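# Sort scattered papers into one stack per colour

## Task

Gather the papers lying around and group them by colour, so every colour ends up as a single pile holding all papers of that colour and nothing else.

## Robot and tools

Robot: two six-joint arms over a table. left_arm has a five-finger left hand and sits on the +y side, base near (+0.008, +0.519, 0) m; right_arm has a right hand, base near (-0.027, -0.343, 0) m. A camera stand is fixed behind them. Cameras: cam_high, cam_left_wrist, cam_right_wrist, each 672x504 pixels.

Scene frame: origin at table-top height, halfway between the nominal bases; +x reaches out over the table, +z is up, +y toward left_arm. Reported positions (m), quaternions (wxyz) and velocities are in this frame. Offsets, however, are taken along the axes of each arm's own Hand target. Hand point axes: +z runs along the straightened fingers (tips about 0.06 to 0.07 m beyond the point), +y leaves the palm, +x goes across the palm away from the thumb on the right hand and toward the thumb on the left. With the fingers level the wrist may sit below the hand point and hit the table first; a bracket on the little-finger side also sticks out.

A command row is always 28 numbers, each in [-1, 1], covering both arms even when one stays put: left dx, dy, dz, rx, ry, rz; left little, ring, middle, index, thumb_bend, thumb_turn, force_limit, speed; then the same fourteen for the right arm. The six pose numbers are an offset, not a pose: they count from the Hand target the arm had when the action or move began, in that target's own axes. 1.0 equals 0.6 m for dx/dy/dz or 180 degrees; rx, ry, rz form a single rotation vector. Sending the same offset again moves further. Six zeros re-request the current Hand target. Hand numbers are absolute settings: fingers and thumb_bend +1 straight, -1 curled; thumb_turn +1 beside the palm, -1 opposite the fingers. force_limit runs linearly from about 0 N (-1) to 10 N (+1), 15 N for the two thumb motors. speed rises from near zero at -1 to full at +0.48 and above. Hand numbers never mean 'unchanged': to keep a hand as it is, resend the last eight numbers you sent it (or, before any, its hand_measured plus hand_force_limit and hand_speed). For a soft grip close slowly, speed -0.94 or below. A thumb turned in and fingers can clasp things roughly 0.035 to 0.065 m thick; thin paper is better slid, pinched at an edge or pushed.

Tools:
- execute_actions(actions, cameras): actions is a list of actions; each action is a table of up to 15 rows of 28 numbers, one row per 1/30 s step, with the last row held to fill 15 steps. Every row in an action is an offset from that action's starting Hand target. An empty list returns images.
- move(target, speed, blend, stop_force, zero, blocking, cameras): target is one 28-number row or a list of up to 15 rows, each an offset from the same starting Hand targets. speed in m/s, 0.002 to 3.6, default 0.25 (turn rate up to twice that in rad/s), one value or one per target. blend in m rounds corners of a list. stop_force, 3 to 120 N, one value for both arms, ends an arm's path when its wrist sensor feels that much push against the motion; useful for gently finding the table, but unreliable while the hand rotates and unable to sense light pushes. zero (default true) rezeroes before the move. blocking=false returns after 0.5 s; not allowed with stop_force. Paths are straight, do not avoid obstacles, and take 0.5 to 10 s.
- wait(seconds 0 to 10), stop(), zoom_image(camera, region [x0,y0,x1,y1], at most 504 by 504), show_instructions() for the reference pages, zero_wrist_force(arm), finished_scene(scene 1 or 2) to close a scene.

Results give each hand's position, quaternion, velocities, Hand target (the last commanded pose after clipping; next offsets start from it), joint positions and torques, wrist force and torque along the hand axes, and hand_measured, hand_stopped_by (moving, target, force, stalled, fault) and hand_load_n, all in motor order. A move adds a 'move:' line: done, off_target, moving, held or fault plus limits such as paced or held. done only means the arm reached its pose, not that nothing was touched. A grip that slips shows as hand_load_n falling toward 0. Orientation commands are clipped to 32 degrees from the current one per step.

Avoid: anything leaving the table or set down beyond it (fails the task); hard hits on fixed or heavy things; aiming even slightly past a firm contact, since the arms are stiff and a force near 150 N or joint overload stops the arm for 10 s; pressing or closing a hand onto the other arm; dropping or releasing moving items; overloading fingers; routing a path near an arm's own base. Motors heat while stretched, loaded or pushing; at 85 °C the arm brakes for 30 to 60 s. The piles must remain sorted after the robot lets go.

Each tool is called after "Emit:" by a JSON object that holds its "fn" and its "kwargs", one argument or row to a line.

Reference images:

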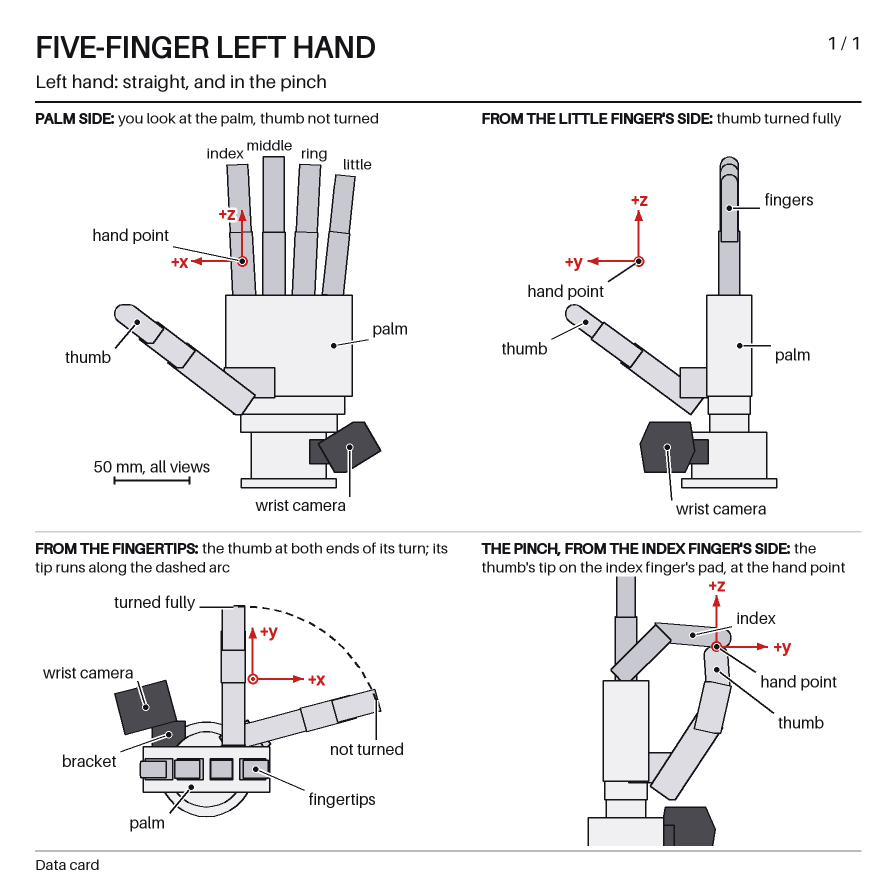

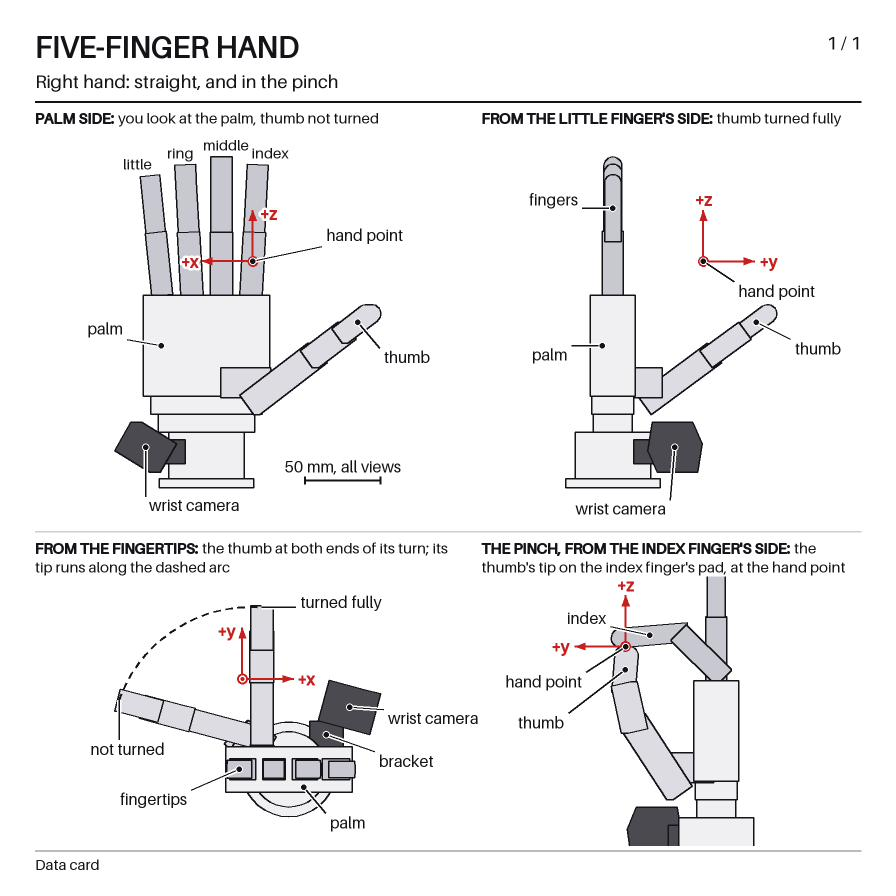

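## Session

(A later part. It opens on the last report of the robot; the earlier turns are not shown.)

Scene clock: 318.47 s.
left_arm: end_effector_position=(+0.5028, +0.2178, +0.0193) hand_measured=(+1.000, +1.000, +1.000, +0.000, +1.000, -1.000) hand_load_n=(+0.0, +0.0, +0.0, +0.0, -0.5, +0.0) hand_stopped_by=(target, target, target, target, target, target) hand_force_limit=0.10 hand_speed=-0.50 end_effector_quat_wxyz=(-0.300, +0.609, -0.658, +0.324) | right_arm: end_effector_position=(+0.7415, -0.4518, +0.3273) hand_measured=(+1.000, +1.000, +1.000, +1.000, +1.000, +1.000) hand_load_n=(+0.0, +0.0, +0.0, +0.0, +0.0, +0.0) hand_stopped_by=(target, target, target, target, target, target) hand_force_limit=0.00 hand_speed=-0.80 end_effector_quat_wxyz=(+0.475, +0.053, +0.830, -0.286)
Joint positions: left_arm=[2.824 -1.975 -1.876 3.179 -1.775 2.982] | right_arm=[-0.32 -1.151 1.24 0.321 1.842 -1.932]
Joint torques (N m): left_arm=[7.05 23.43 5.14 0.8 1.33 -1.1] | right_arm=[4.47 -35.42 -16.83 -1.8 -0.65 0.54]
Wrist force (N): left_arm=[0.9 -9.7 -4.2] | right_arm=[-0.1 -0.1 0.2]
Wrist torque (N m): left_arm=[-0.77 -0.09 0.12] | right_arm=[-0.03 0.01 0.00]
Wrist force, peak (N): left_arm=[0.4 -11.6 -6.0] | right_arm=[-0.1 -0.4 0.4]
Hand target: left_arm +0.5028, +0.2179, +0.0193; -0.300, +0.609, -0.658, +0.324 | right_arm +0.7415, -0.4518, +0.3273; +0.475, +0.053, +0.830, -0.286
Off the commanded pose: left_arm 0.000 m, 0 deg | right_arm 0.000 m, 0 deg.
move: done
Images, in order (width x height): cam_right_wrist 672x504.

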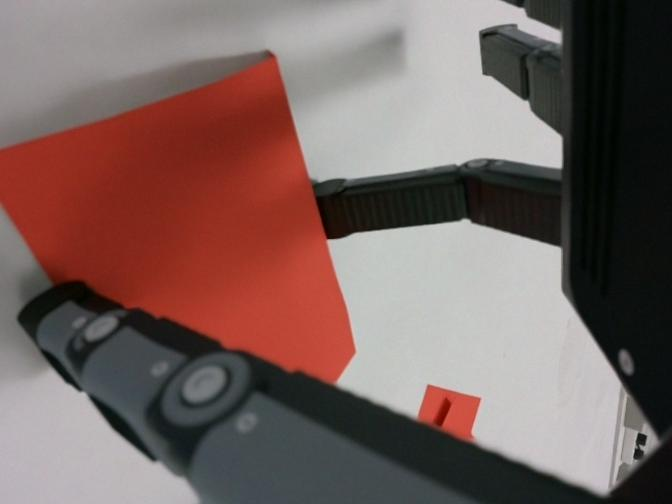

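Emit:
{"fn": "move", "kwargs": {
  "target": [
    [0,0.0008,0.0006,-0.0033,0,0,1,1,1,-0.05,1,-1,0.1,-0.5,0,0,0,0,0,0,1,1,1,1,1,1,0,-0.8],
    [0,0.0017,0.0013,-0.0089,0,0,1,1,1,-0.1,1,-1,0.1,-0.5,0,0,0,0,0,0,1,1,1,1,1,1,0,-0.8],
    [0,0.0026,0.002,-0.0133,0,0,1,1,1,-0.15,1,-1,0.1,-0.5,0,0,0,0,0,0,1,1,1,1,1,1,0,-0.8]
  ],
  "speed": 0.02,
  "cameras": ["cam_right_wrist"]
}}

Emit:
{"fn": "move", "kwargs": {
  "target": [
    [0,-0.0009,-0.0007,0,0,0,1,1,1,-0.18,0.85,-1,-0.5,-0.6,0,0,0,0,0,0,1,1,1,1,1,1,0,-0.8],
    [0,-0.0009,-0.0007,-0.0167,0,0,1,1,1,-0.2,0.7,-1,-0.5,-0.6,0,0,0,0,0,0,1,1,1,1,1,1,0,-0.8]
  ],
  "speed": 0.02,
  "cameras": ["cam_right_wrist"]
}}

Scene clock: 321.87 s.
left_arm: end_effector_position=(+0.5028, +0.2178, +0.0173) hand_measured=(+1.000, +1.000, +1.000, -0.150, +1.000, -1.000) hand_load_n=(+0.0, +0.0, +0.0, +0.0, -0.5, +0.0) hand_stopped_by=(target, target, target, target, target, target) hand_force_limit=0.10 hand_speed=-0.50 end_effector_quat_wxyz=(-0.287, +0.616, -0.665, +0.310) | right_arm: end_effector_position=(+0.7415, -0.4518, +0.3273) hand_measured=(+1.000, +1.000, +1.000, +1.000, +1.000, +1.000) hand_load_n=(-0.5, +0.0, +0.0, +0.0, +0.0, +0.0) hand_stopped_by=(target, target, target, target, target, target) hand_force_limit=0.00 hand_speed=-0.80 end_effector_quat_wxyz=(+0.475, +0.053, +0.830, -0.286)
Joint positions: left_arm=[2.829 -1.992 -1.843 3.122 -1.764 2.977] | right_arm=[-0.32 -1.151 1.24 0.321 1.842 -1.932]
Joint torques (N m): left_arm=[3.77 35.21 7.45 0.93 -1.49 -0.67] | right_arm=[4.81 -35.35 -16.22 -1.91 -0.82 0.57]
Wrist force (N): left_arm=[0.8 -3.5 -0.8] | right_arm=[-0.1 0.0 0.3]
Wrist torque (N m): left_arm=[-0.28 -0.08 0.08] | right_arm=[-0.03 0.00 -0.01]
Wrist force, peak (N): left_arm=[1.3 -11.5 -4.4] | right_arm=[-0.3 -0.2 0.4]
Hand target: left_arm +0.5028, +0.2179, +0.0173; -0.287, +0.616, -0.665, +0.310 | right_arm +0.7415, -0.4518, +0.3273; +0.475, +0.053, +0.830, -0.286
Off the commanded pose: left_arm 0.000 m, 0 deg | right_arm 0.000 m, 0 deg.
move: done
Images, in order (width x height): cam_right_wrist 672x504.

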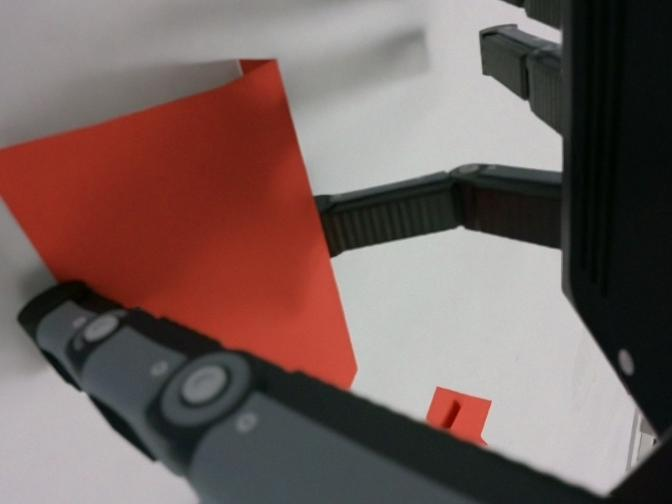

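Scene clock: 324.67 s.
left_arm: end_effector_position=(+0.5029, +0.2179, +0.0180) hand_measured=(+1.000, +1.000, +1.000, -0.200, +0.700, -1.000) hand_load_n=(+0.0, +0.5, +0.0, +0.5, +0.0, +0.0) hand_stopped_by=(target, target, target, target, target, target) hand_force_limit=-0.50 hand_speed=-0.60 end_effector_quat_wxyz=(-0.271, +0.623, -0.673, +0.293) | right_arm: end_effector_position=(+0.7415, -0.4518, +0.3273) hand_measured=(+1.000, +1.000, +1.000, +1.000, +1.000, +1.000) hand_load_n=(+0.0, +0.0, +0.0, +0.0, +0.0, -0.5) hand_stopped_by=(target, target, target, target, target, target) hand_force_limit=0.00 hand_speed=-0.80 end_effector_quat_wxyz=(+0.475, +0.053, +0.830, -0.286)
Joint positions: left_arm=[2.836 -2.011 -1.798 3.043 -1.75 2.972] | right_arm=[-0.32 -1.151 1.24 0.321 1.842 -1.932]
Joint torques (N m): left_arm=[-1.32 38.24 8.96 0.97 -1.94 -0.3] | right_arm=[4.6 -35.66 -17.13 -2.11 -0.83 0.43]
Wrist force (N): left_arm=[0.4 -0.7 0.0] | right_arm=[0.1 -0.1 0.3]
Wrist torque (N m): left_arm=[-0.05 -0.04 0.04] | right_arm=[-0.04 -0.02 0.00]
Wrist force, peak (N): left_arm=[0.8 -3.1 -4.2] | right_arm=[0.1 -0.4 0.4]
Hand target: left_arm +0.5028, +0.2179, +0.0180; -0.271, +0.623, -0.673, +0.293 | right_arm +0.7415, -0.4518, +0.3273; +0.475, +0.053, +0.830, -0.286
Off the commanded pose: left_arm 0.000 m, 0 deg | right_arm 0.000 m, 0 deg.
move: done
Images, in order (width x height): cam_right_wrist 672x504.

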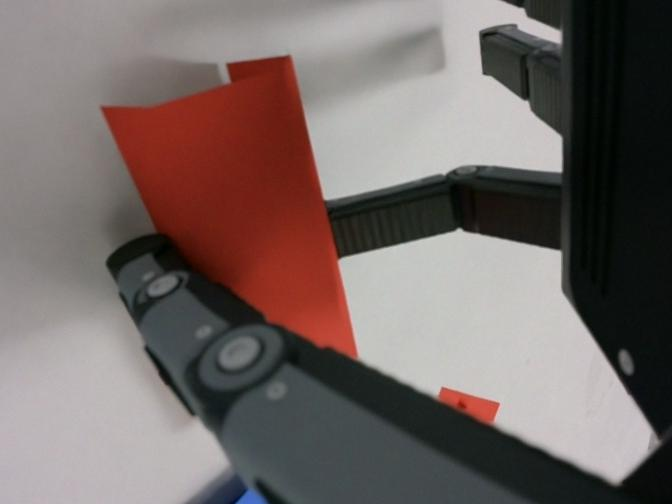

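Emit:
{"fn": "move", "kwargs": {
  "target": [
    [0,0.0038,0.0037,0,0,0,1,1,1,-0.2,0.7,-1,-0.5,-0.6,0,0,0,0,0,0,1,1,1,1,1,1,0,-0.8],
    [0,0.0042,0.0041,0,0,0,1,1,1,-0.2,0.55,-1,-0.5,-0.6,0,0,0,0,0,0,1,1,1,1,1,1,0,-0.8],
    [0,0.0042,0.0041,0,0,0,1,1,1,-0.27,0.45,-1,-0.5,-0.6,0,0,0,0,0,0,1,1,1,1,1,1,0,-0.8]
  ],
  "speed": 0.02,
  "cameras": ["cam_right_wrist"]
}}

Emit:
{"fn": "move", "kwargs": {
  "target": [
    [0,0,0,0,0,0,1,1,1,-0.3,0.38,-1,-0.5,-0.6,0,0,0,0,0,0,1,1,1,1,1,1,0,-0.8],
    [0,0,0,0,0,0,1,1,1,-0.35,0.33,-1,-0.5,-0.6,0,0,0,0,0,0,1,1,1,1,1,1,0,-0.8],
    [0,0,0,0,0,0,1,1,1,-0.6,0.33,-1,0,-0.6,0,0,0,0,0,0,1,1,1,1,1,1,0,-0.8]
  ],
  "speed": 0.02,
  "cameras": ["cam_right_wrist"]
}}

Scene clock: 326.70 s.
left_arm: end_effector_position=(+0.5029, +0.2179, +0.0145) hand_measured=(+1.000, +1.000, +1.000, -0.270, +0.450, -1.000) hand_load_n=(+0.0, +0.0, +0.0, +0.0, +0.0, +0.5) hand_stopped_by=(target, target, target, target, target, target) hand_force_limit=-0.50 hand_speed=-0.60 end_effector_quat_wxyz=(-0.271, +0.623, -0.673, +0.293) | right_arm: end_effector_position=(+0.7415, -0.4518, +0.3273) hand_measured=(+1.000, +1.000, +1.000, +1.000, +1.000, +1.000) hand_load_n=(+0.0, +0.0, +0.0, +0.0, +0.0, +0.0) hand_stopped_by=(target, target, target, target, target, target) hand_force_limit=0.00 hand_speed=-0.80 end_effector_quat_wxyz=(+0.475, +0.053, +0.830, -0.286)
Joint positions: left_arm=[2.836 -2.016 -1.801 3.051 -1.75 2.972] | right_arm=[-0.32 -1.151 1.24 0.321 1.842 -1.932]
Joint torques (N m): left_arm=[-9.22 35.24 11.62 -2.03 2.13 2.64] | right_arm=[4.45 -34.3 -16.96 -1.98 -0.77 0.45]
Wrist force (N): left_arm=[0.6 -0.6 0.1] | right_arm=[0.0 -0.2 0.4]
Wrist torque (N m): left_arm=[-0.05 -0.05 0.04] | right_arm=[-0.07 -0.01 -0.01]
Wrist force, peak (N): left_arm=[0.9 -4.7 -3.6] | right_arm=[-0.1 -0.3 0.5]
Hand target: left_arm +0.5029, +0.2178, +0.0145; -0.271, +0.623, -0.673, +0.293 | right_arm +0.7415, -0.4518, +0.3273; +0.475, +0.053, +0.830, -0.286
Off the commanded pose: left_arm 0.000 m, 0 deg | right_arm 0.000 m, 0 deg.
move: done
Images, in order (width x height): cam_right_wrist 672x504.

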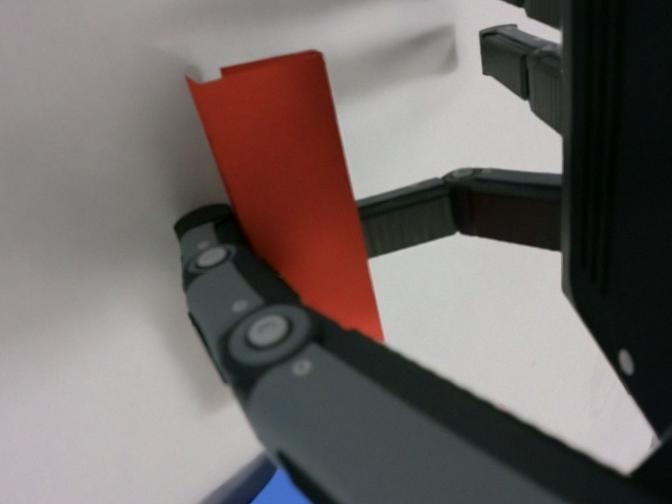

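Scene clock: 328.20 s.
left_arm: end_effector_position=(+0.5029, +0.2178, +0.0145) hand_measured=(+1.000, +1.000, +1.000, -0.456, +0.332, -1.000) hand_load_n=(+0.0, +0.0, -0.5, +5.0, +6.5, -0.5) hand_stopped_by=(target, target, target, force, target, target) hand_force_limit=0.00 hand_speed=-0.60 end_effector_quat_wxyz=(-0.271, +0.623, -0.673, +0.293) | right_arm: end_effector_position=(+0.7415, -0.4518, +0.3273) hand_measured=(+1.000, +1.000, +1.000, +1.000, +1.000, +1.000) hand_load_n=(+0.0, +0.0, +0.0, +0.0, +0.0, +0.0) hand_stopped_by=(target, target, target, target, target, target) hand_force_limit=0.00 hand_speed=-0.80 end_effector_quat_wxyz=(+0.475, +0.053, +0.830, -0.286)
Joint positions: left_arm=[2.836 -2.016 -1.801 3.051 -1.75 2.972] | right_arm=[-0.32 -1.151 1.24 0.321 1.842 -1.932]
Joint torques (N m): left_arm=[-9.17 35.77 17.43 -1.53 2.09 2.75] | right_arm=[4.12 -36.01 -16.47 -1.95 -0.82 0.46]
Wrist force (N): left_arm=[0.4 -0.8 0.0] | right_arm=[-0.1 -0.1 0.2]
Wrist torque (N m): left_arm=[-0.07 -0.04 0.04] | right_arm=[-0.04 0.00 -0.01]
Wrist force, peak (N): left_arm=[0.5 -1.1 0.2] | right_arm=[-0.1 -0.3 0.5]
Hand target: left_arm +0.5029, +0.2178, +0.0145; -0.271, +0.623, -0.673, +0.293 | right_arm +0.7415, -0.4518, +0.3273; +0.475, +0.053, +0.830, -0.286
Off the commanded pose: left_arm 0.000 m, 0 deg | right_arm 0.000 m, 0 deg.
move: done
Images, in order (width x height): cam_right_wrist 672x504.

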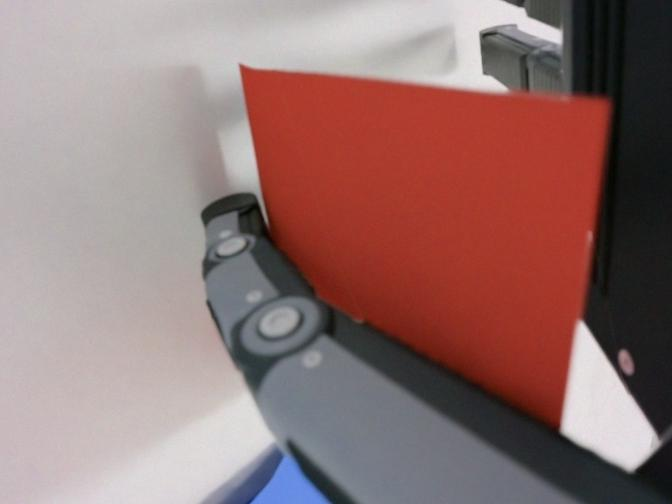

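Emit:
{"fn": "move", "kwargs": {
  "target": [
    [0,-0.0914,-0.0853,0,0,0,1,1,1,-0.6,0.33,-1,0.0,-0.6,0,0,0,0,0,0,1,1,1,1,1,1,0,-0.8],
    [0.302,-0.1225,-0.0519,0,-0.0995,-0.0928,1,1,1,-0.6,0.33,-1,0.0,-0.6,0,0,0,0,0,0,1,1,1,1,1,1,0,-0.8]
  ],
  "speed": 0.12,
  "blend": 0.02,
  "cameras": ["cam_right_wrist","cam_high"]
}}

Emit:
{"fn": "zoom_image", "kwargs": {
  "camera": "cam_high",
  "region": [340, 150, 520, 270]
}}

Scene clock: 331.80 s.
left_arm: end_effector_position=(+0.5162, +0.0351, +0.0895) hand_measured=(+1.000, +1.000, +1.000, -0.456, +0.332, -1.000) hand_load_n=(+0.0, +0.0, +0.0, +5.0, +6.5, -0.5) hand_stopped_by=(target, target, target, force, target, target) hand_force_limit=0.00 hand_speed=-0.60 end_effector_quat_wxyz=(-0.327, +0.751, -0.526, +0.229) | right_arm: end_effector_position=(+0.7415, -0.4518, +0.3273) hand_measured=(+1.000, +1.000, +1.000, +1.000, +1.000, +1.000) hand_load_n=(+0.0, +0.0, +0.0, +0.0, +0.0, +0.0) hand_stopped_by=(target, target, target, target, target, target) hand_force_limit=0.00 hand_speed=-0.80 end_effector_quat_wxyz=(+0.475, +0.053, +0.830, -0.286)
Joint positions: left_arm=[2.43 -2.411 -0.98 2.29 -2.272 2.237] | right_arm=[-0.32 -1.151 1.24 0.321 1.842 -1.932]
Joint torques (N m): left_arm=[8.66 44.59 26.15 -2.86 0.99 -0.35] | right_arm=[5.36 -35.64 -16.18 -2.1 -0.66 0.56]
Wrist force (N): left_arm=[0.7 -1.2 0.1] | right_arm=[0.0 -0.1 0.3]
Wrist torque (N m): left_arm=[-0.14 -0.10 -0.04] | right_arm=[-0.04 -0.01 0.00]
Wrist force, peak (N): left_arm=[1.8 -0.7 0.0] | right_arm=[-0.2 -0.4 0.3]
Hand target: left_arm +0.5162, +0.0351, +0.0895; -0.327, +0.752, -0.525, +0.229 | right_arm +0.7415, -0.4518, +0.3273; +0.475, +0.053, +0.830, -0.286
Off the commanded pose: left_arm 0.000 m, 0 deg | right_arm 0.000 m, 0 deg.
move: done
Images, in order (width x height): cam_high 672x504, cam_right_wrist 672x504.

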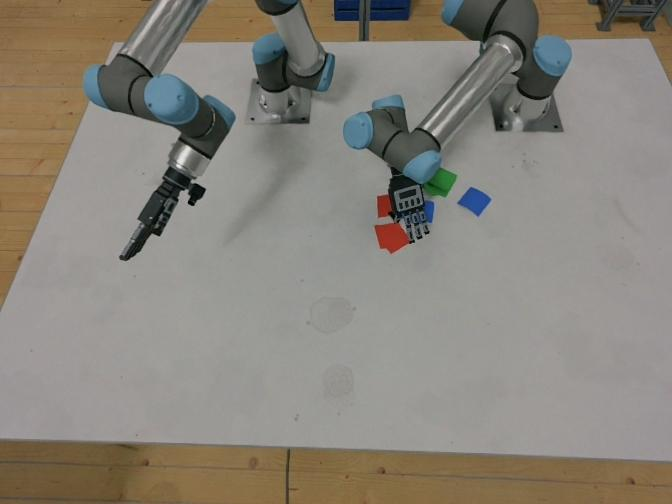

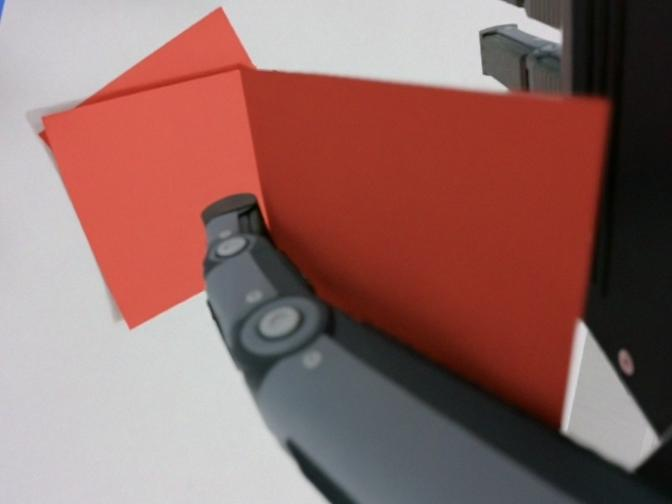

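Scaled by 2.800 from the camera's 672x504 image, which has a finer 960x720 frame.

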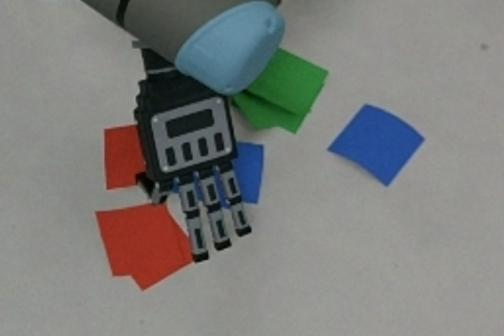

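Emit:
{"fn": "move", "kwargs": {
  "target": [
    [0,0.062,0.058,0,-0.0162,-0.0152,1,1,1,-0.6,0.33,-1,0.0,-0.6,0,0,0,0,0,0,1,1,1,1,1,1,0,-0.8],
    [0,0.086,0.0802,0,-0.0162,-0.0152,1,1,1,-0.6,0.33,-1,0.0,-0.6,0,0,0,0,0,0,1,1,1,1,1,1,0,-0.8]
  ],
  "speed": [0.1,0.03],
  "cameras": ["cam_right_wrist"]
}}

Scene clock: 333.57 s.
left_arm: end_effector_position=(+0.5162, +0.0351, +0.0187) hand_measured=(+1.000, +1.000, +1.000, -0.456, +0.332, -1.000) hand_load_n=(+0.0, +0.0, +0.0, +5.0, +6.5, -0.5) hand_stopped_by=(target, target, target, force, target, target) hand_force_limit=0.00 hand_speed=-0.60 end_effector_quat_wxyz=(-0.335, +0.769, -0.499, +0.217) end_effector_velocity=(-0.001, +0.001, +0.002) end_effector_angular_velocity=(+0.002, +0.003, +0.001) | right_arm: end_effector_position=(+0.7415, -0.4518, +0.3273) hand_measured=(+1.000, +1.000, +1.000, +1.000, +1.000, +1.000) hand_load_n=(+0.0, +0.0, +0.0, +0.0, +0.0, +0.0) hand_stopped_by=(target, target, target, target, target, target) hand_force_limit=0.00 hand_speed=-0.80 end_effector_quat_wxyz=(+0.475, +0.053, +0.830, -0.286)
Joint positions: left_arm=[2.42 -2.509 -1.001 2.345 -2.305 2.14] | right_arm=[-0.32 -1.151 1.24 0.321 1.842 -1.932]
Joint velocities: left_arm=[0 0.002 0 -0.006 0 -0.001] | right_arm=[within noise]
Joint torques (N m): left_arm=[9.11 57.04 23.79 -3.14 1.18 -1.65] | right_arm=[4.48 -35.33 -16.97 -1.91 -0.65 0.67]
Wrist force (N): left_arm=[0.7 -1.0 0.1] | right_arm=[0.0 0.0 0.2]
Wrist torque (N m): left_arm=[-0.13 -0.09 -0.03] | right_arm=[-0.02 -0.01 0.00]
Wrist force, peak (N): left_arm=[0.6 -2.0 -0.2] | right_arm=[-0.1 -0.3 0.4]
Hand target: left_arm +0.5162, +0.0351, +0.0189; -0.335, +0.769, -0.499, +0.217 | right_arm +0.7415, -0.4518, +0.3273; +0.475, +0.053, +0.830, -0.286
Off the commanded pose: left_arm 0.000 m, 0 deg | right_arm 0.000 m, 0 deg.
move: done
Images, in order (width x height): cam_right_wrist 672x504.

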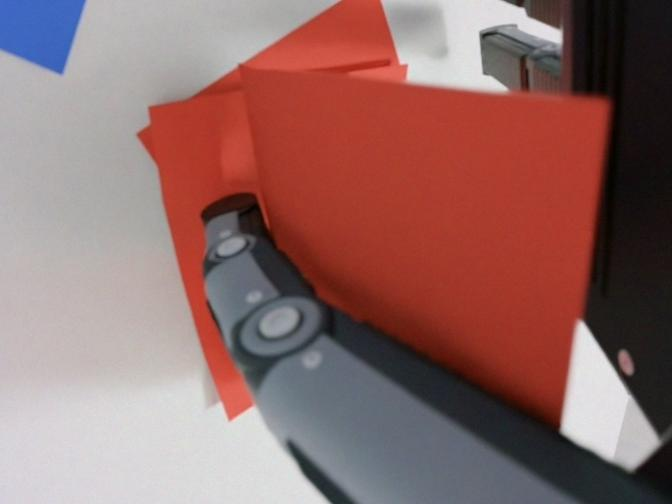

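Emit:
{"fn": "move", "kwargs": {
  "target": [
    [0.01,0.0159,-0.0171,0,0,0,1,1,1,-0.6,0.33,-1,0.0,-0.6,0,0,0,0,0,0,1,1,1,1,1,1,0,-0.8],
    [0.01,0.0171,-0.016,0,0,0,1,1,1,-0.6,0.33,-1,0.0,-0.6,0,0,0,0,0,0,1,1,1,1,1,1,0,-0.8],
    [0.01,0.0171,-0.016,0,0,0,1,1,1,-0.45,0.45,-1,0.0,-0.3,0,0,0,0,0,0,1,1,1,1,1,1,0,-0.8]
  ],
  "speed": 0.03,
  "cameras": ["cam_right_wrist"]
}}

Scene clock: 335.47 s.
left_arm: end_effector_position=(+0.5059, +0.0239, +0.0179) hand_measured=(+1.000, +1.000, +1.000, -0.450, +0.450, -1.000) hand_load_n=(+0.0, -0.5, +0.0, +0.0, +0.0, +0.5) hand_stopped_by=(target, target, target, target, target, target) hand_force_limit=0.00 hand_speed=-0.30 end_effector_quat_wxyz=(-0.335, +0.769, -0.499, +0.217) | right_arm: end_effector_position=(+0.7415, -0.4518, +0.3273) hand_measured=(+1.000, +1.000, +1.000, +1.000, +1.000, +1.000) hand_load_n=(+0.0, +0.0, +0.0, +0.0, +0.0, +0.0) hand_stopped_by=(target, target, target, target, target, target) hand_force_limit=0.00 hand_speed=-0.80 end_effector_quat_wxyz=(+0.475, +0.053, +0.830, -0.286)
Joint positions: left_arm=[2.396 -2.522 -0.982 2.319 -2.315 2.11] | right_arm=[-0.32 -1.151 1.24 0.321 1.842 -1.932]
Joint torques (N m): left_arm=[10.73 54.65 10.52 -3.46 1.47 3.06] | right_arm=[4.07 -36.14 -15.92 -1.99 -0.63 0.33]
Wrist force (N): left_arm=[1.0 -1.2 0.3] | right_arm=[-0.3 0.0 0.3]
Wrist torque (N m): left_arm=[-0.19 -0.10 0.07] | right_arm=[-0.02 0.03 -0.02]
Wrist force, peak (N): left_arm=[0.6 -1.5 0.3] | right_arm=[0.1 -0.4 0.4]
Hand target: left_arm +0.5059, +0.0239, +0.0180; -0.335, +0.769, -0.499, +0.217 | right_arm +0.7415, -0.4518, +0.3273; +0.475, +0.053, +0.830, -0.286
Off the commanded pose: left_arm 0.000 m, 0 deg | right_arm 0.000 m, 0 deg.
move: done
Images, in order (width x height): cam_right_wrist 672x504.

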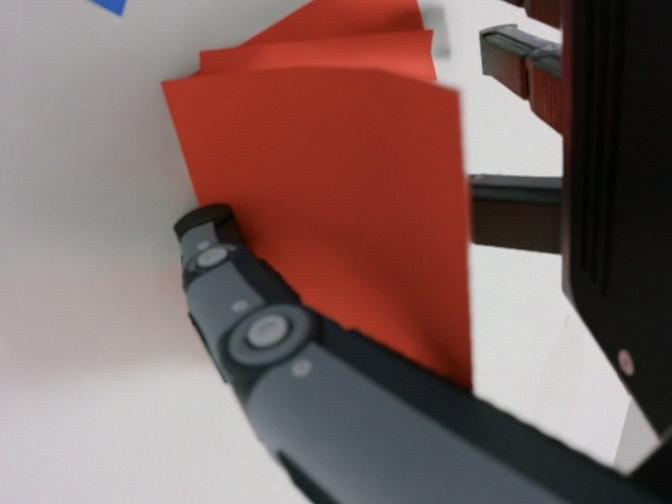

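Emit:
{"fn": "move", "kwargs": {
  "target": [
    [-0.0033,-0.0148,0.0158,0,0,0,1,1,1,-0.45,0.45,-1,0.0,-0.3,0,0,0,0,0,0,1,1,1,1,1,1,0,-0.8],
    [-0.0033,-0.0148,0.0158,0,0,0,1,1,1,-0.2,0.45,-1,0.0,-0.3,0,0,0,0,0,0,1,1,1,1,1,1,0,-0.8]
  ],
  "speed": 0.03,
  "cameras": ["cam_right_wrist"]
}}

Scene clock: 340.40 s.
left_arm: end_effector_position=(+0.5170, +0.0310, +0.0180) hand_measured=(+1.000, +1.000, +1.000, -0.200, +0.450, -1.000) hand_load_n=(+0.0, +0.0, +0.0, +0.0, +0.0, +0.0) hand_stopped_by=(target, target, target, target, target, target) hand_force_limit=0.00 hand_speed=-0.30 end_effector_quat_wxyz=(-0.335, +0.769, -0.499, +0.217) | right_arm: end_effector_position=(+0.7415, -0.4518, +0.3273) hand_measured=(+1.000, +1.000, +1.000, +1.000, +1.000, +1.000) hand_load_n=(+0.0, +0.0, +0.0, +0.0, +0.0, +0.0) hand_stopped_by=(target, target, target, target, target, target) hand_force_limit=0.00 hand_speed=-0.80 end_effector_quat_wxyz=(+0.475, +0.053, +0.830, -0.286)
Joint positions: left_arm=[2.416 -2.52 -0.982 2.334 -2.307 2.135] | right_arm=[-0.32 -1.151 1.24 0.321 1.842 -1.932]
Joint torques (N m): left_arm=[-11.06 50.76 25.43 -3.44 -3.22 -2.18] | right_arm=[4.9 -36.31 -16.13 -2.12 -0.8 0.46]
Wrist force (N): left_arm=[0.8 -1.1 0.3] | right_arm=[0.0 -0.2 0.1]
Wrist torque (N m): left_arm=[-0.17 -0.10 0.03] | right_arm=[-0.05 0.00 -0.01]
Wrist force, peak (N): left_arm=[0.7 -1.5 0.3] | right_arm=[-0.1 -0.4 0.4]
Hand target: left_arm +0.5169, +0.0310, +0.0180; -0.335, +0.769, -0.499, +0.217 | right_arm +0.7415, -0.4518, +0.3273; +0.475, +0.053, +0.830, -0.286
Off the commanded pose: left_arm 0.000 m, 0 deg | right_arm 0.000 m, 0 deg.
move: done
Images, in order (width x height): cam_right_wrist 672x504.

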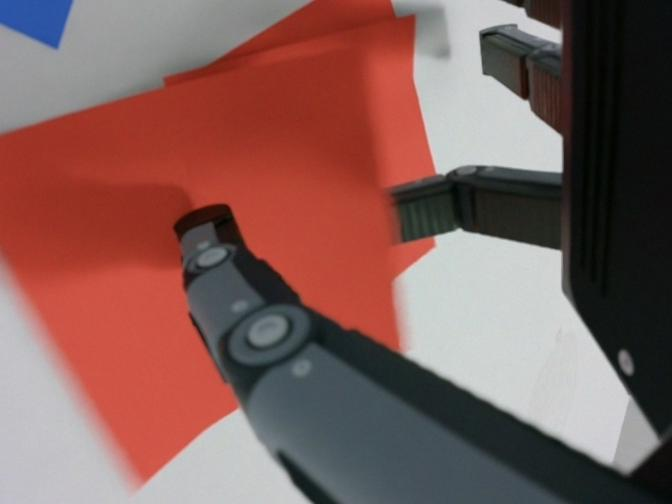

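Emit:
{"fn": "move", "kwargs": {
  "target": [
    [0,0,0,0,0,0,1,1,1,-0.6,0.45,-1,-0.1,-0.5,0,0,0,0,0,0,1,1,1,1,1,1,0,-0.8],
    [0,0,0,0,0,0,1,1,1,-0.6,0.1,-1,-0.3,-0.6,0,0,0,0,0,0,1,1,1,1,1,1,0,-0.8]
  ],
  "speed": 0.03,
  "cameras": ["cam_right_wrist"]
}}

Scene clock: 341.67 s.
left_arm: end_effector_position=(+0.5169, +0.0310, +0.0180) hand_measured=(+1.000, +1.000, +1.000, -0.600, +0.344, -1.000) hand_load_n=(+0.0, +0.0, +0.0, +1.0, +6.5, +0.0) hand_stopped_by=(target, target, target, target, force, target) hand_force_limit=-0.30 hand_speed=-0.60 end_effector_quat_wxyz=(-0.335, +0.769, -0.499, +0.217) | right_arm: end_effector_position=(+0.7415, -0.4518, +0.3273) hand_measured=(+1.000, +1.000, +1.000, +1.000, +1.000, +1.000) hand_load_n=(+0.0, +0.0, +0.0, +0.0, +0.0, +0.0) hand_stopped_by=(target, target, target, target, target, target) hand_force_limit=0.00 hand_speed=-0.80 end_effector_quat_wxyz=(+0.475, +0.053, +0.830, -0.286)
Joint positions: left_arm=[2.416 -2.52 -0.982 2.334 -2.307 2.135] | right_arm=[-0.32 -1.151 1.24 0.321 1.842 -1.932]
Joint torques (N m): left_arm=[-10.67 47.77 24.27 -3.05 -2.63 -2.08] | right_arm=[4.83 -34.68 -16.68 -2.03 -0.6 0.6]
Wrist force (N): left_arm=[0.9 -1.6 -0.2] | right_arm=[-0.1 -0.3 0.3]
Wrist torque (N m): left_arm=[-0.18 -0.09 0.02] | right_arm=[-0.07 0.01 -0.01]
Wrist force, peak (N): left_arm=[0.9 -1.6 -0.2] | right_arm=[-0.1 -0.4 0.3]
Hand target: left_arm +0.5169, +0.0310, +0.0180; -0.335, +0.769, -0.499, +0.217 | right_arm +0.7415, -0.4518, +0.3273; +0.475, +0.053, +0.830, -0.286
Off the commanded pose: left_arm 0.000 m, 0 deg | right_arm 0.000 m, 0 deg.
move: done
Images, in order (width x height): cam_right_wrist 672x504.

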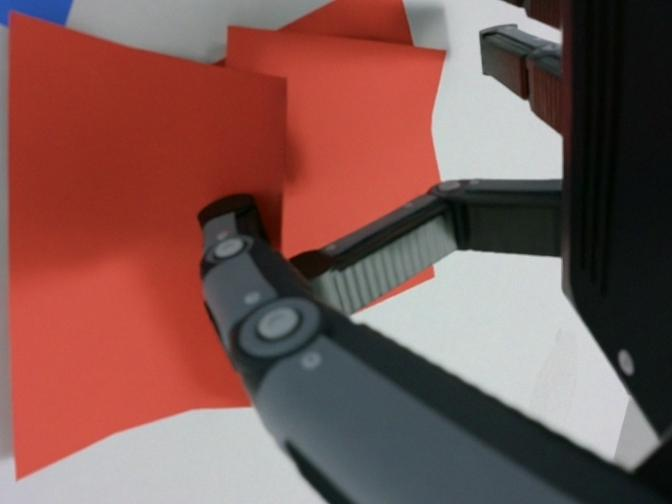

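Emit:
{"fn": "move", "kwargs": {
  "target": [
    [0,0,0,0,0,0,1,1,1,-0.8,0.1,-1,0,-0.6,0,0,0,0,0,0,1,1,1,1,1,1,0,-0.8],
    [0,-0.0366,-0.0341,0,0,0,1,1,1,-0.8,0.1,-1,0,-0.6,0,0,0,0,0,0,1,1,1,1,1,1,0,-0.8]
  ],
  "speed": 0.05,
  "cameras": ["cam_right_wrist"]
}}

Scene clock: 343.23 s.
left_arm: end_effector_position=(+0.5170, +0.0310, +0.0482) hand_measured=(+1.000, +1.000, +1.000, -0.632, +0.344, -1.000) hand_load_n=(+0.0, +0.0, +0.0, +4.0, +6.0, -0.5) hand_stopped_by=(target, target, target, force, force, target) hand_force_limit=0.00 hand_speed=-0.60 end_effector_quat_wxyz=(-0.335, +0.769, -0.499, +0.217) end_effector_velocity=(+0.000, +0.000, -0.003) end_effector_angular_velocity=(+0.001, +0.001, +0.000) | right_arm: end_effector_position=(+0.7415, -0.4518, +0.3273) hand_measured=(+1.000, +1.000, +1.000, +1.000, +1.000, +1.000) hand_load_n=(+0.0, +0.0, +0.0, -0.5, +0.0, +0.0) hand_stopped_by=(target, target, target, target, target, target) hand_force_limit=0.00 hand_speed=-0.80 end_effector_quat_wxyz=(+0.475, +0.053, +0.830, -0.286)
Joint positions: left_arm=[2.416 -2.492 -0.955 2.279 -2.307 2.135] | right_arm=[-0.32 -1.151 1.24 0.321 1.842 -1.932]
Joint velocities: left_arm=[0 -0.003 -0.002 0.005 0 0.001] | right_arm=[within noise]
Joint torques (N m): left_arm=[-6.11 44.07 11.06 -0.02 -0.73 1.84] | right_arm=[4.01 -35.22 -14.99 -1.87 -0.73 0.51]
Wrist force (N): left_arm=[0.3 -1.0 0.1] | right_arm=[0.0 -0.2 0.2]
Wrist torque (N m): left_arm=[-0.12 -0.06 -0.03] | right_arm=[-0.05 0.00 0.00]
Wrist force, peak (N): left_arm=[0.8 -1.7 -0.2] | right_arm=[0.1 -0.4 0.4]
Hand target: left_arm +0.5169, +0.0310, +0.0480; -0.335, +0.769, -0.499, +0.217 | right_arm +0.7415, -0.4518, +0.3273; +0.475, +0.053, +0.830, -0.286
Off the commanded pose: left_arm 0.000 m, 0 deg | right_arm 0.000 m, 0 deg.
move: done
Images, in order (width x height): cam_right_wrist 672x504.

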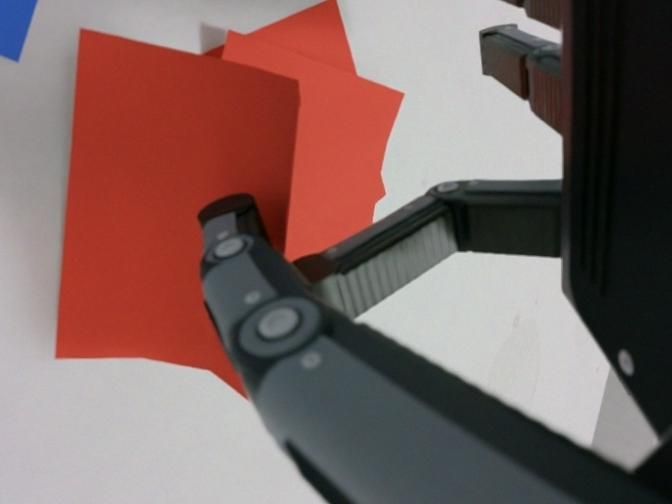

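Emit:
{"fn": "move", "kwargs": {
  "target": [
    [0,-0.04,-0.037,0,0,0,1,1,1,-0.8,0.1,-1,0,-0.6,0,0,0,0,0,0,1,1,1,1,1,1,0,-0.8],
    [0.18,-0.04,-0.037,0,0,0,1,1,1,-0.8,0.1,-1,0,-0.6,0,0,0,0,0,0,1,1,1,1,1,1,0,-0.8]
  ],
  "speed": 0.15,
  "blend": 0.02,
  "cameras": ["cam_right_wrist","cam_high"]
}}

Emit:
{"fn": "zoom_image", "kwargs": {
  "camera": "cam_high",
  "region": [320, 150, 500, 270]
}}

Scene clock: 344.87 s.
left_arm: end_effector_position=(+0.5604, -0.0665, +0.0805) hand_measured=(+1.000, +1.000, +1.000, -0.632, +0.344, -1.000) hand_load_n=(+0.0, +0.0, +0.0, +4.0, +6.0, -1.0) hand_stopped_by=(target, target, target, force, force, target) hand_force_limit=0.00 hand_speed=-0.60 end_effector_quat_wxyz=(-0.323, +0.762, -0.502, +0.251) | right_arm: end_effector_position=(+0.7415, -0.4518, +0.3273) hand_measured=(+1.000, +1.000, +1.000, +1.000, +1.000, +1.000) hand_load_n=(+0.0, +0.0, +0.0, +0.0, +0.0, +0.0) hand_stopped_by=(target, target, target, target, target, target) hand_force_limit=0.00 hand_speed=-0.80 end_effector_quat_wxyz=(+0.475, +0.053, +0.830, -0.286)
Joint positions: left_arm=[2.363 -2.914 -0.035 1.829 -2.309 2.115] | right_arm=[-0.32 -1.151 1.24 0.321 1.842 -1.932]
Joint torques (N m): left_arm=[10.3 54.27 23.19 -3.07 -3.17 -2.27] | right_arm=[4.72 -35.28 -17.48 -2.15 -0.64 0.45]
Wrist force (N): left_arm=[0.8 -1.1 -0.2] | right_arm=[0.0 -0.2 0.3]
Wrist torque (N m): left_arm=[-0.13 -0.11 0.11] | right_arm=[-0.05 -0.01 0.00]
Wrist force, peak (N): left_arm=[-0.5 -2.2 -0.7] | right_arm=[0.1 -0.4 0.4]
Hand target: left_arm +0.5611, -0.0675, +0.0808; -0.335, +0.769, -0.499, +0.217 | right_arm +0.7415, -0.4518, +0.3273; +0.475, +0.053, +0.830, -0.286
Off the commanded pose: left_arm 0.001 m, 4 deg | right_arm 0.000 m, 0 deg.
elbow stopped short (left arm): the move would have taken joint 3 (elbow) straighter than the controller allows.
move: off_target (left_arm); blend cut to 0.0163 m at target 1
Images, in order (width x height): cam_high 672x504, cam_right_wrist 672x504.

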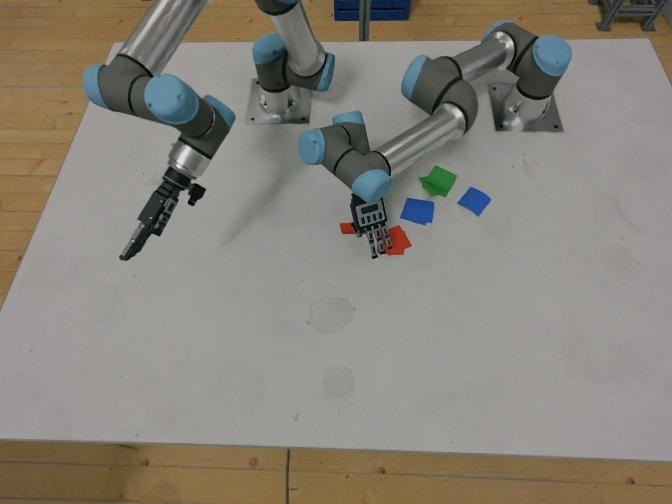

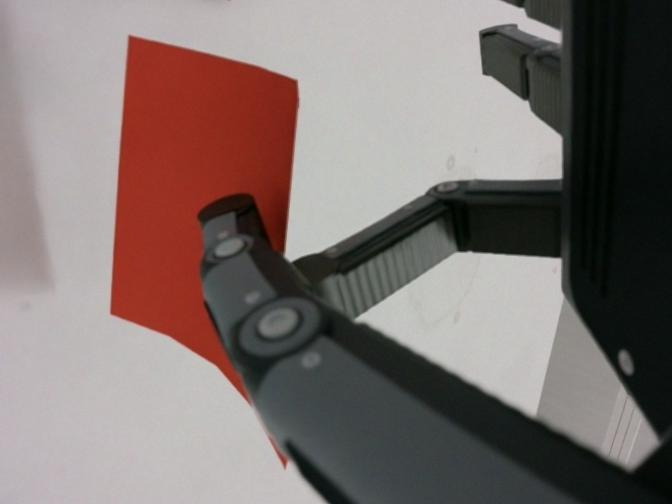

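Scaled by 2.800 from the camera's 672x504 image, which has a finer 960x720 frame.

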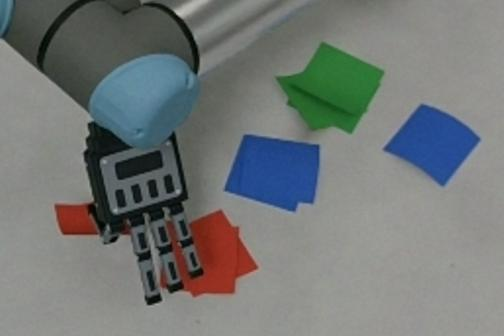

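Emit:
{"fn": "move", "kwargs": {
  "target": [-0.0525,0.1084,-0.1162,0,0,0,1,1,1,-0.8,0.1,-1,0,-0.6,0,0,0,0,0,0,1,1,1,1,1,1,0,-0.8],
  "speed": 0.15,
  "cameras": ["cam_right_wrist","cam_high"]
}}

Emit:
{"fn": "zoom_image", "kwargs": {
  "camera": "cam_high",
  "region": [320, 150, 500, 270]
}}

Scene clock: 346.23 s.
left_arm: end_effector_position=(+0.4612, -0.0777, +0.0808) hand_measured=(+1.000, +1.000, +1.000, -0.632, +0.344, -1.000) hand_load_n=(+0.0, +0.0, +0.0, +4.0, +6.0, -0.5) hand_stopped_by=(target, target, target, force, force, target) hand_force_limit=0.00 hand_speed=-0.60 end_effector_quat_wxyz=(-0.335, +0.769, -0.499, +0.217) | right_arm: end_effector_position=(+0.7415, -0.4518, +0.3273) hand_measured=(+1.000, +1.000, +1.000, +1.000, +1.000, +1.000) hand_load_n=(+0.0, +0.0, +0.0, +0.0, +0.0, +0.0) hand_stopped_by=(target, target, target, target, target, target) hand_force_limit=0.00 hand_speed=-0.80 end_effector_quat_wxyz=(+0.475, +0.053, +0.830, -0.286)
Joint positions: left_arm=[2.241 -2.743 -0.42 1.835 -2.363 1.905] | right_arm=[-0.32 -1.151 1.24 0.321 1.842 -1.932]
Joint torques (N m): left_arm=[3.33 49.92 19.18 -2.13 1.44 0.73] | right_arm=[3.54 -35.16 -16.35 -1.92 -0.77 0.64]
Wrist force (N): left_arm=[1.1 -1.0 0.2] | right_arm=[0.1 -0.3 0.4]
Wrist torque (N m): left_arm=[-0.16 -0.17 -0.03] | right_arm=[-0.08 -0.03 -0.01]
Wrist force, peak (N): left_arm=[0.5 -2.5 1.2] | right_arm=[-0.1 -0.2 0.5]
Hand target: left_arm +0.4612, -0.0777, +0.0807; -0.335, +0.769, -0.499, +0.217 | right_arm +0.7415, -0.4518, +0.3273; +0.475, +0.053, +0.830, -0.286
Off the commanded pose: left_arm 0.000 m, 0 deg | right_arm 0.000 m, 0 deg.
move: done
Images, in order (width x height): cam_high 672x504, cam_right_wrist 672x504.

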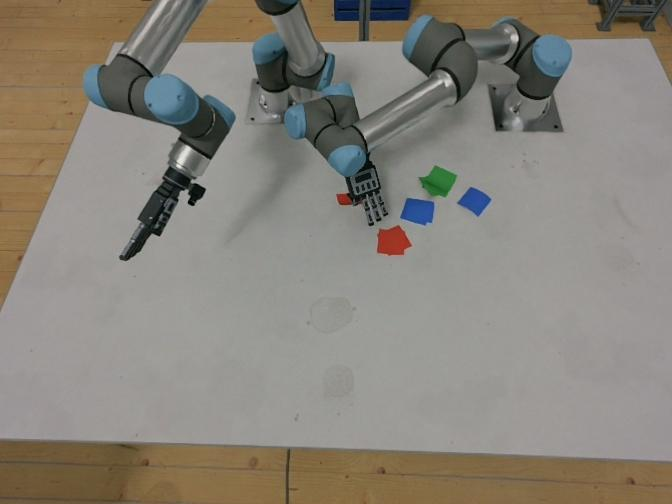

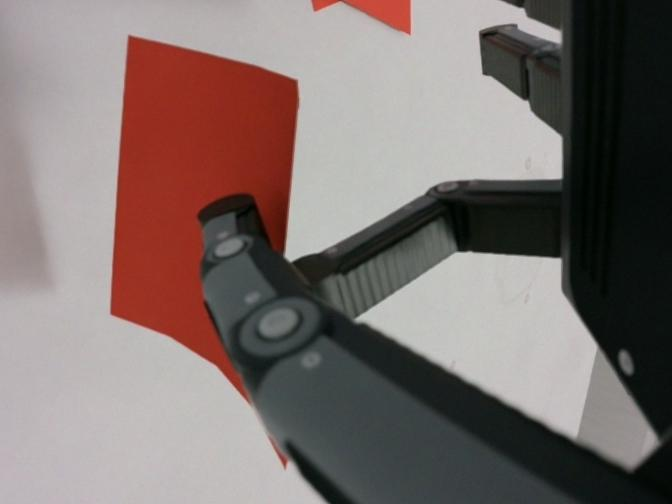

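Scaled by 2.800 from the camera's 672x504 image, which has a finer 960x720 frame.

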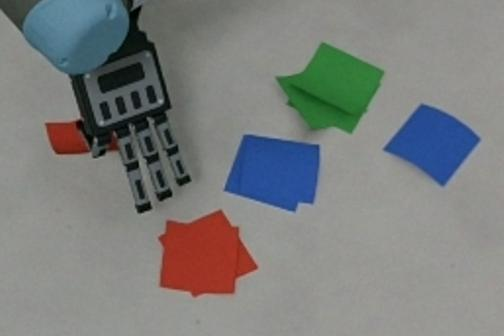

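Emit:
{"fn": "move", "kwargs": {
  "target": [-0.0962,-0.2023,0.2169,0,0,0,1,1,1,-0.8,0.1,-1,0,-0.6,0,0,0,0,0,0,1,1,1,1,1,1,0,-0.8],
  "speed": 0.12,
  "cameras": ["cam_high","cam_right_wrist"]
}}

Scene clock: 348.97 s.
left_arm: end_effector_position=(+0.6001, +0.0476, +0.0808) hand_measured=(+1.000, +1.000, +1.000, -0.632, +0.344, -1.000) hand_load_n=(+0.0, +0.0, +0.0, +4.0, +6.0, -1.0) hand_stopped_by=(target, target, target, force, force, target) hand_force_limit=0.00 hand_speed=-0.60 end_effector_quat_wxyz=(-0.335, +0.769, -0.499, +0.217) | right_arm: end_effector_position=(+0.7415, -0.4518, +0.3273) hand_measured=(+1.000, +1.000, +1.000, +1.000, +1.000, +1.000) hand_load_n=(+0.0, +0.0, +0.0, +0.0, +0.0, +0.0) hand_stopped_by=(target, target, target, target, target, target) hand_force_limit=0.00 hand_speed=-0.80 end_effector_quat_wxyz=(+0.475, +0.053, +0.830, -0.286)
Joint positions: left_arm=[2.519 -2.579 -0.684 2.175 -2.263 2.258] | right_arm=[-0.32 -1.151 1.24 0.321 1.842 -1.932]
Joint torques (N m): left_arm=[-4.88 46.78 27.2 -2.9 -3.18 -1.45] | right_arm=[4.86 -34.64 -16.12 -2.36 -0.75 0.6]
Wrist force (N): left_arm=[0.7 -1.0 0.1] | right_arm=[-0.1 -0.2 0.3]
Wrist torque (N m): left_arm=[-0.15 -0.07 0.10] | right_arm=[-0.06 0.00 -0.01]
Wrist force, peak (N): left_arm=[0.3 -2.0 1.2] | right_arm=[0.0 -0.6 0.4]
Hand target: left_arm +0.6001, +0.0476, +0.0807; -0.335, +0.769, -0.499, +0.217 | right_arm +0.7415, -0.4518, +0.3273; +0.475, +0.053, +0.830, -0.286
Off the commanded pose: left_arm 0.000 m, 0 deg | right_arm 0.000 m, 0 deg.
move: done
Images, in order (width x height): cam_high 672x504, cam_right_wrist 672x504.

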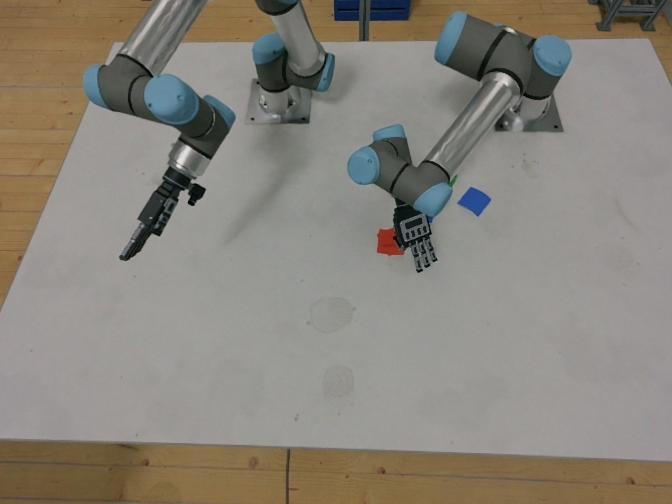

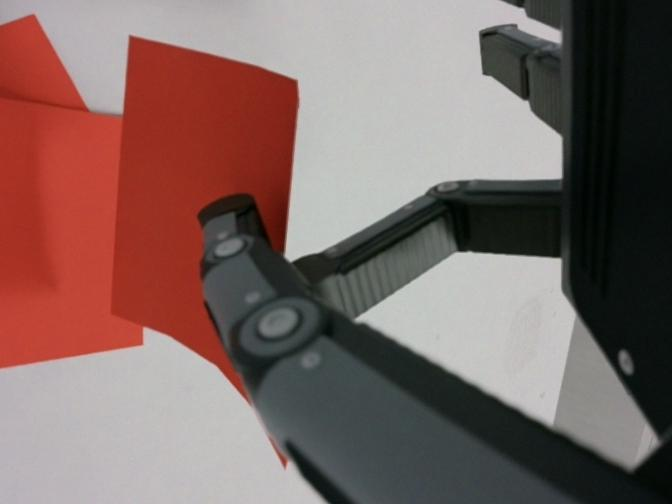

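Emit:
{"fn": "move", "kwargs": {
  "target": [0,0.0427,0.0398,0,0,0,1,1,1,-0.8,0.1,-1,0,-0.6,0,0,0,0,0,0,1,1,1,1,1,1,0,-0.8],
  "speed": 0.08,
  "cameras": ["cam_right_wrist"]
}}

Scene clock: 349.93 s.
left_arm: end_effector_position=(+0.6001, +0.0476, +0.0456) hand_measured=(+1.000, +1.000, +1.000, -0.632, +0.344, -1.000) hand_load_n=(+0.0, +0.0, +0.0, +3.5, +6.0, -0.5) hand_stopped_by=(target, target, target, force, force, target) hand_force_limit=0.00 hand_speed=-0.60 end_effector_quat_wxyz=(-0.335, +0.769, -0.499, +0.217) | right_arm: end_effector_position=(+0.7415, -0.4518, +0.3273) hand_measured=(+1.000, +1.000, +1.000, +1.000, +1.000, +1.000) hand_load_n=(+0.0, +0.0, +0.0, +0.0, +0.0, +0.0) hand_stopped_by=(target, target, target, target, target, target) hand_force_limit=0.00 hand_speed=-0.80 end_effector_quat_wxyz=(+0.475, +0.053, +0.830, -0.286)
Joint positions: left_arm=[2.519 -2.599 -0.736 2.247 -2.263 2.258] | right_arm=[-0.32 -1.151 1.24 0.321 1.842 -1.932]
Joint torques (N m): left_arm=[-10.68 60.01 26.78 -2.97 -1.45 1.11] | right_arm=[4.29 -35.24 -15.35 -2.04 -0.71 0.55]
Wrist force (N): left_arm=[0.7 -0.8 0.3] | right_arm=[-0.1 -0.2 0.3]
Wrist torque (N m): left_arm=[-0.11 -0.08 0.09] | right_arm=[-0.07 0.00 -0.01]
Wrist force, peak (N): left_arm=[0.7 -1.9 -0.3] | right_arm=[-0.2 -0.3 0.4]
Hand target: left_arm +0.6001, +0.0476, +0.0457; -0.335, +0.769, -0.499, +0.217 | right_arm +0.7415, -0.4518, +0.3273; +0.475, +0.053, +0.830, -0.286
Off the commanded pose: left_arm 0.000 m, 0 deg | right_arm 0.000 m, 0 deg.
move: done
Images, in order (width x height): cam_right_wrist 672x504.

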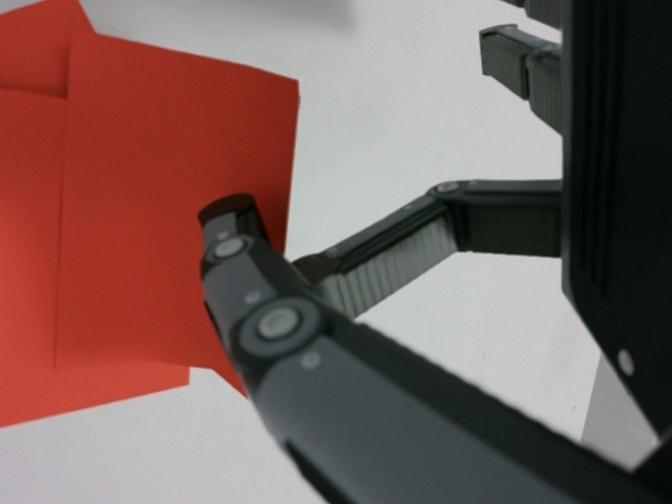

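Emit:
{"fn": "move", "kwargs": {
  "target": [0,0.0238,0.0222,0,0,0,1,1,1,-0.8,0.1,-1,0,-0.6,0,0,0,0,0,0,1,1,1,1,1,1,0,-0.8],
  "speed": 0.05,
  "cameras": ["cam_right_wrist"]
}}

Scene clock: 350.77 s.
left_arm: end_effector_position=(+0.6001, +0.0476, +0.0260) hand_measured=(+1.000, +1.000, +1.000, -0.632, +0.344, -1.000) hand_load_n=(+0.0, +0.0, +0.0, +4.0, +6.0, -0.5) hand_stopped_by=(target, target, target, force, force, target) hand_force_limit=0.00 hand_speed=-0.60 end_effector_quat_wxyz=(-0.335, +0.769, -0.499, +0.217) end_effector_velocity=(-0.001, +0.000, +0.003) end_effector_angular_velocity=(+0.002, +0.002, -0.001) | right_arm: end_effector_position=(+0.7415, -0.4518, +0.3273) hand_measured=(+1.000, +1.000, +1.000, +1.000, +1.000, +1.000) hand_load_n=(+0.0, +0.0, +0.0, +0.0, +0.0, +0.0) hand_stopped_by=(target, target, target, target, target, target) hand_force_limit=0.00 hand_speed=-0.80 end_effector_quat_wxyz=(+0.475, +0.053, +0.830, -0.286)
Joint positions: left_arm=[2.519 -2.614 -0.759 2.285 -2.263 2.258] | right_arm=[-0.32 -1.151 1.24 0.321 1.842 -1.932]
Joint velocities: left_arm=[0 0.003 0.003 -0.008 0 0.001] | right_arm=[within noise]
Joint torques (N m): left_arm=[-9.69 58.38 24.69 -3.48 1.35 2.9] | right_arm=[5.13 -34.68 -16.4 -2.07 -0.54 0.66]
Wrist force (N): left_arm=[0.6 -1.1 0.4] | right_arm=[0.0 -0.4 0.3]
Wrist torque (N m): left_arm=[-0.15 -0.05 0.07] | right_arm=[-0.08 -0.01 -0.01]
Wrist force, peak (N): left_arm=[0.6 -1.5 0.0] | right_arm=[-0.1 -0.2 0.5]
Hand target: left_arm +0.6002, +0.0476, +0.0262; -0.335, +0.769, -0.499, +0.217 | right_arm +0.7415, -0.4518, +0.3273; +0.475, +0.053, +0.830, -0.286
Off the commanded pose: left_arm 0.000 m, 0 deg | right_arm 0.000 m, 0 deg.
move: done
Images, in order (width x height): cam_right_wrist 672x504.

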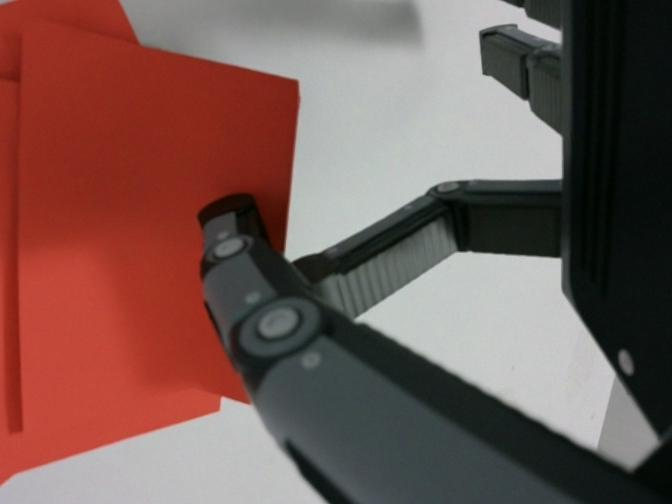

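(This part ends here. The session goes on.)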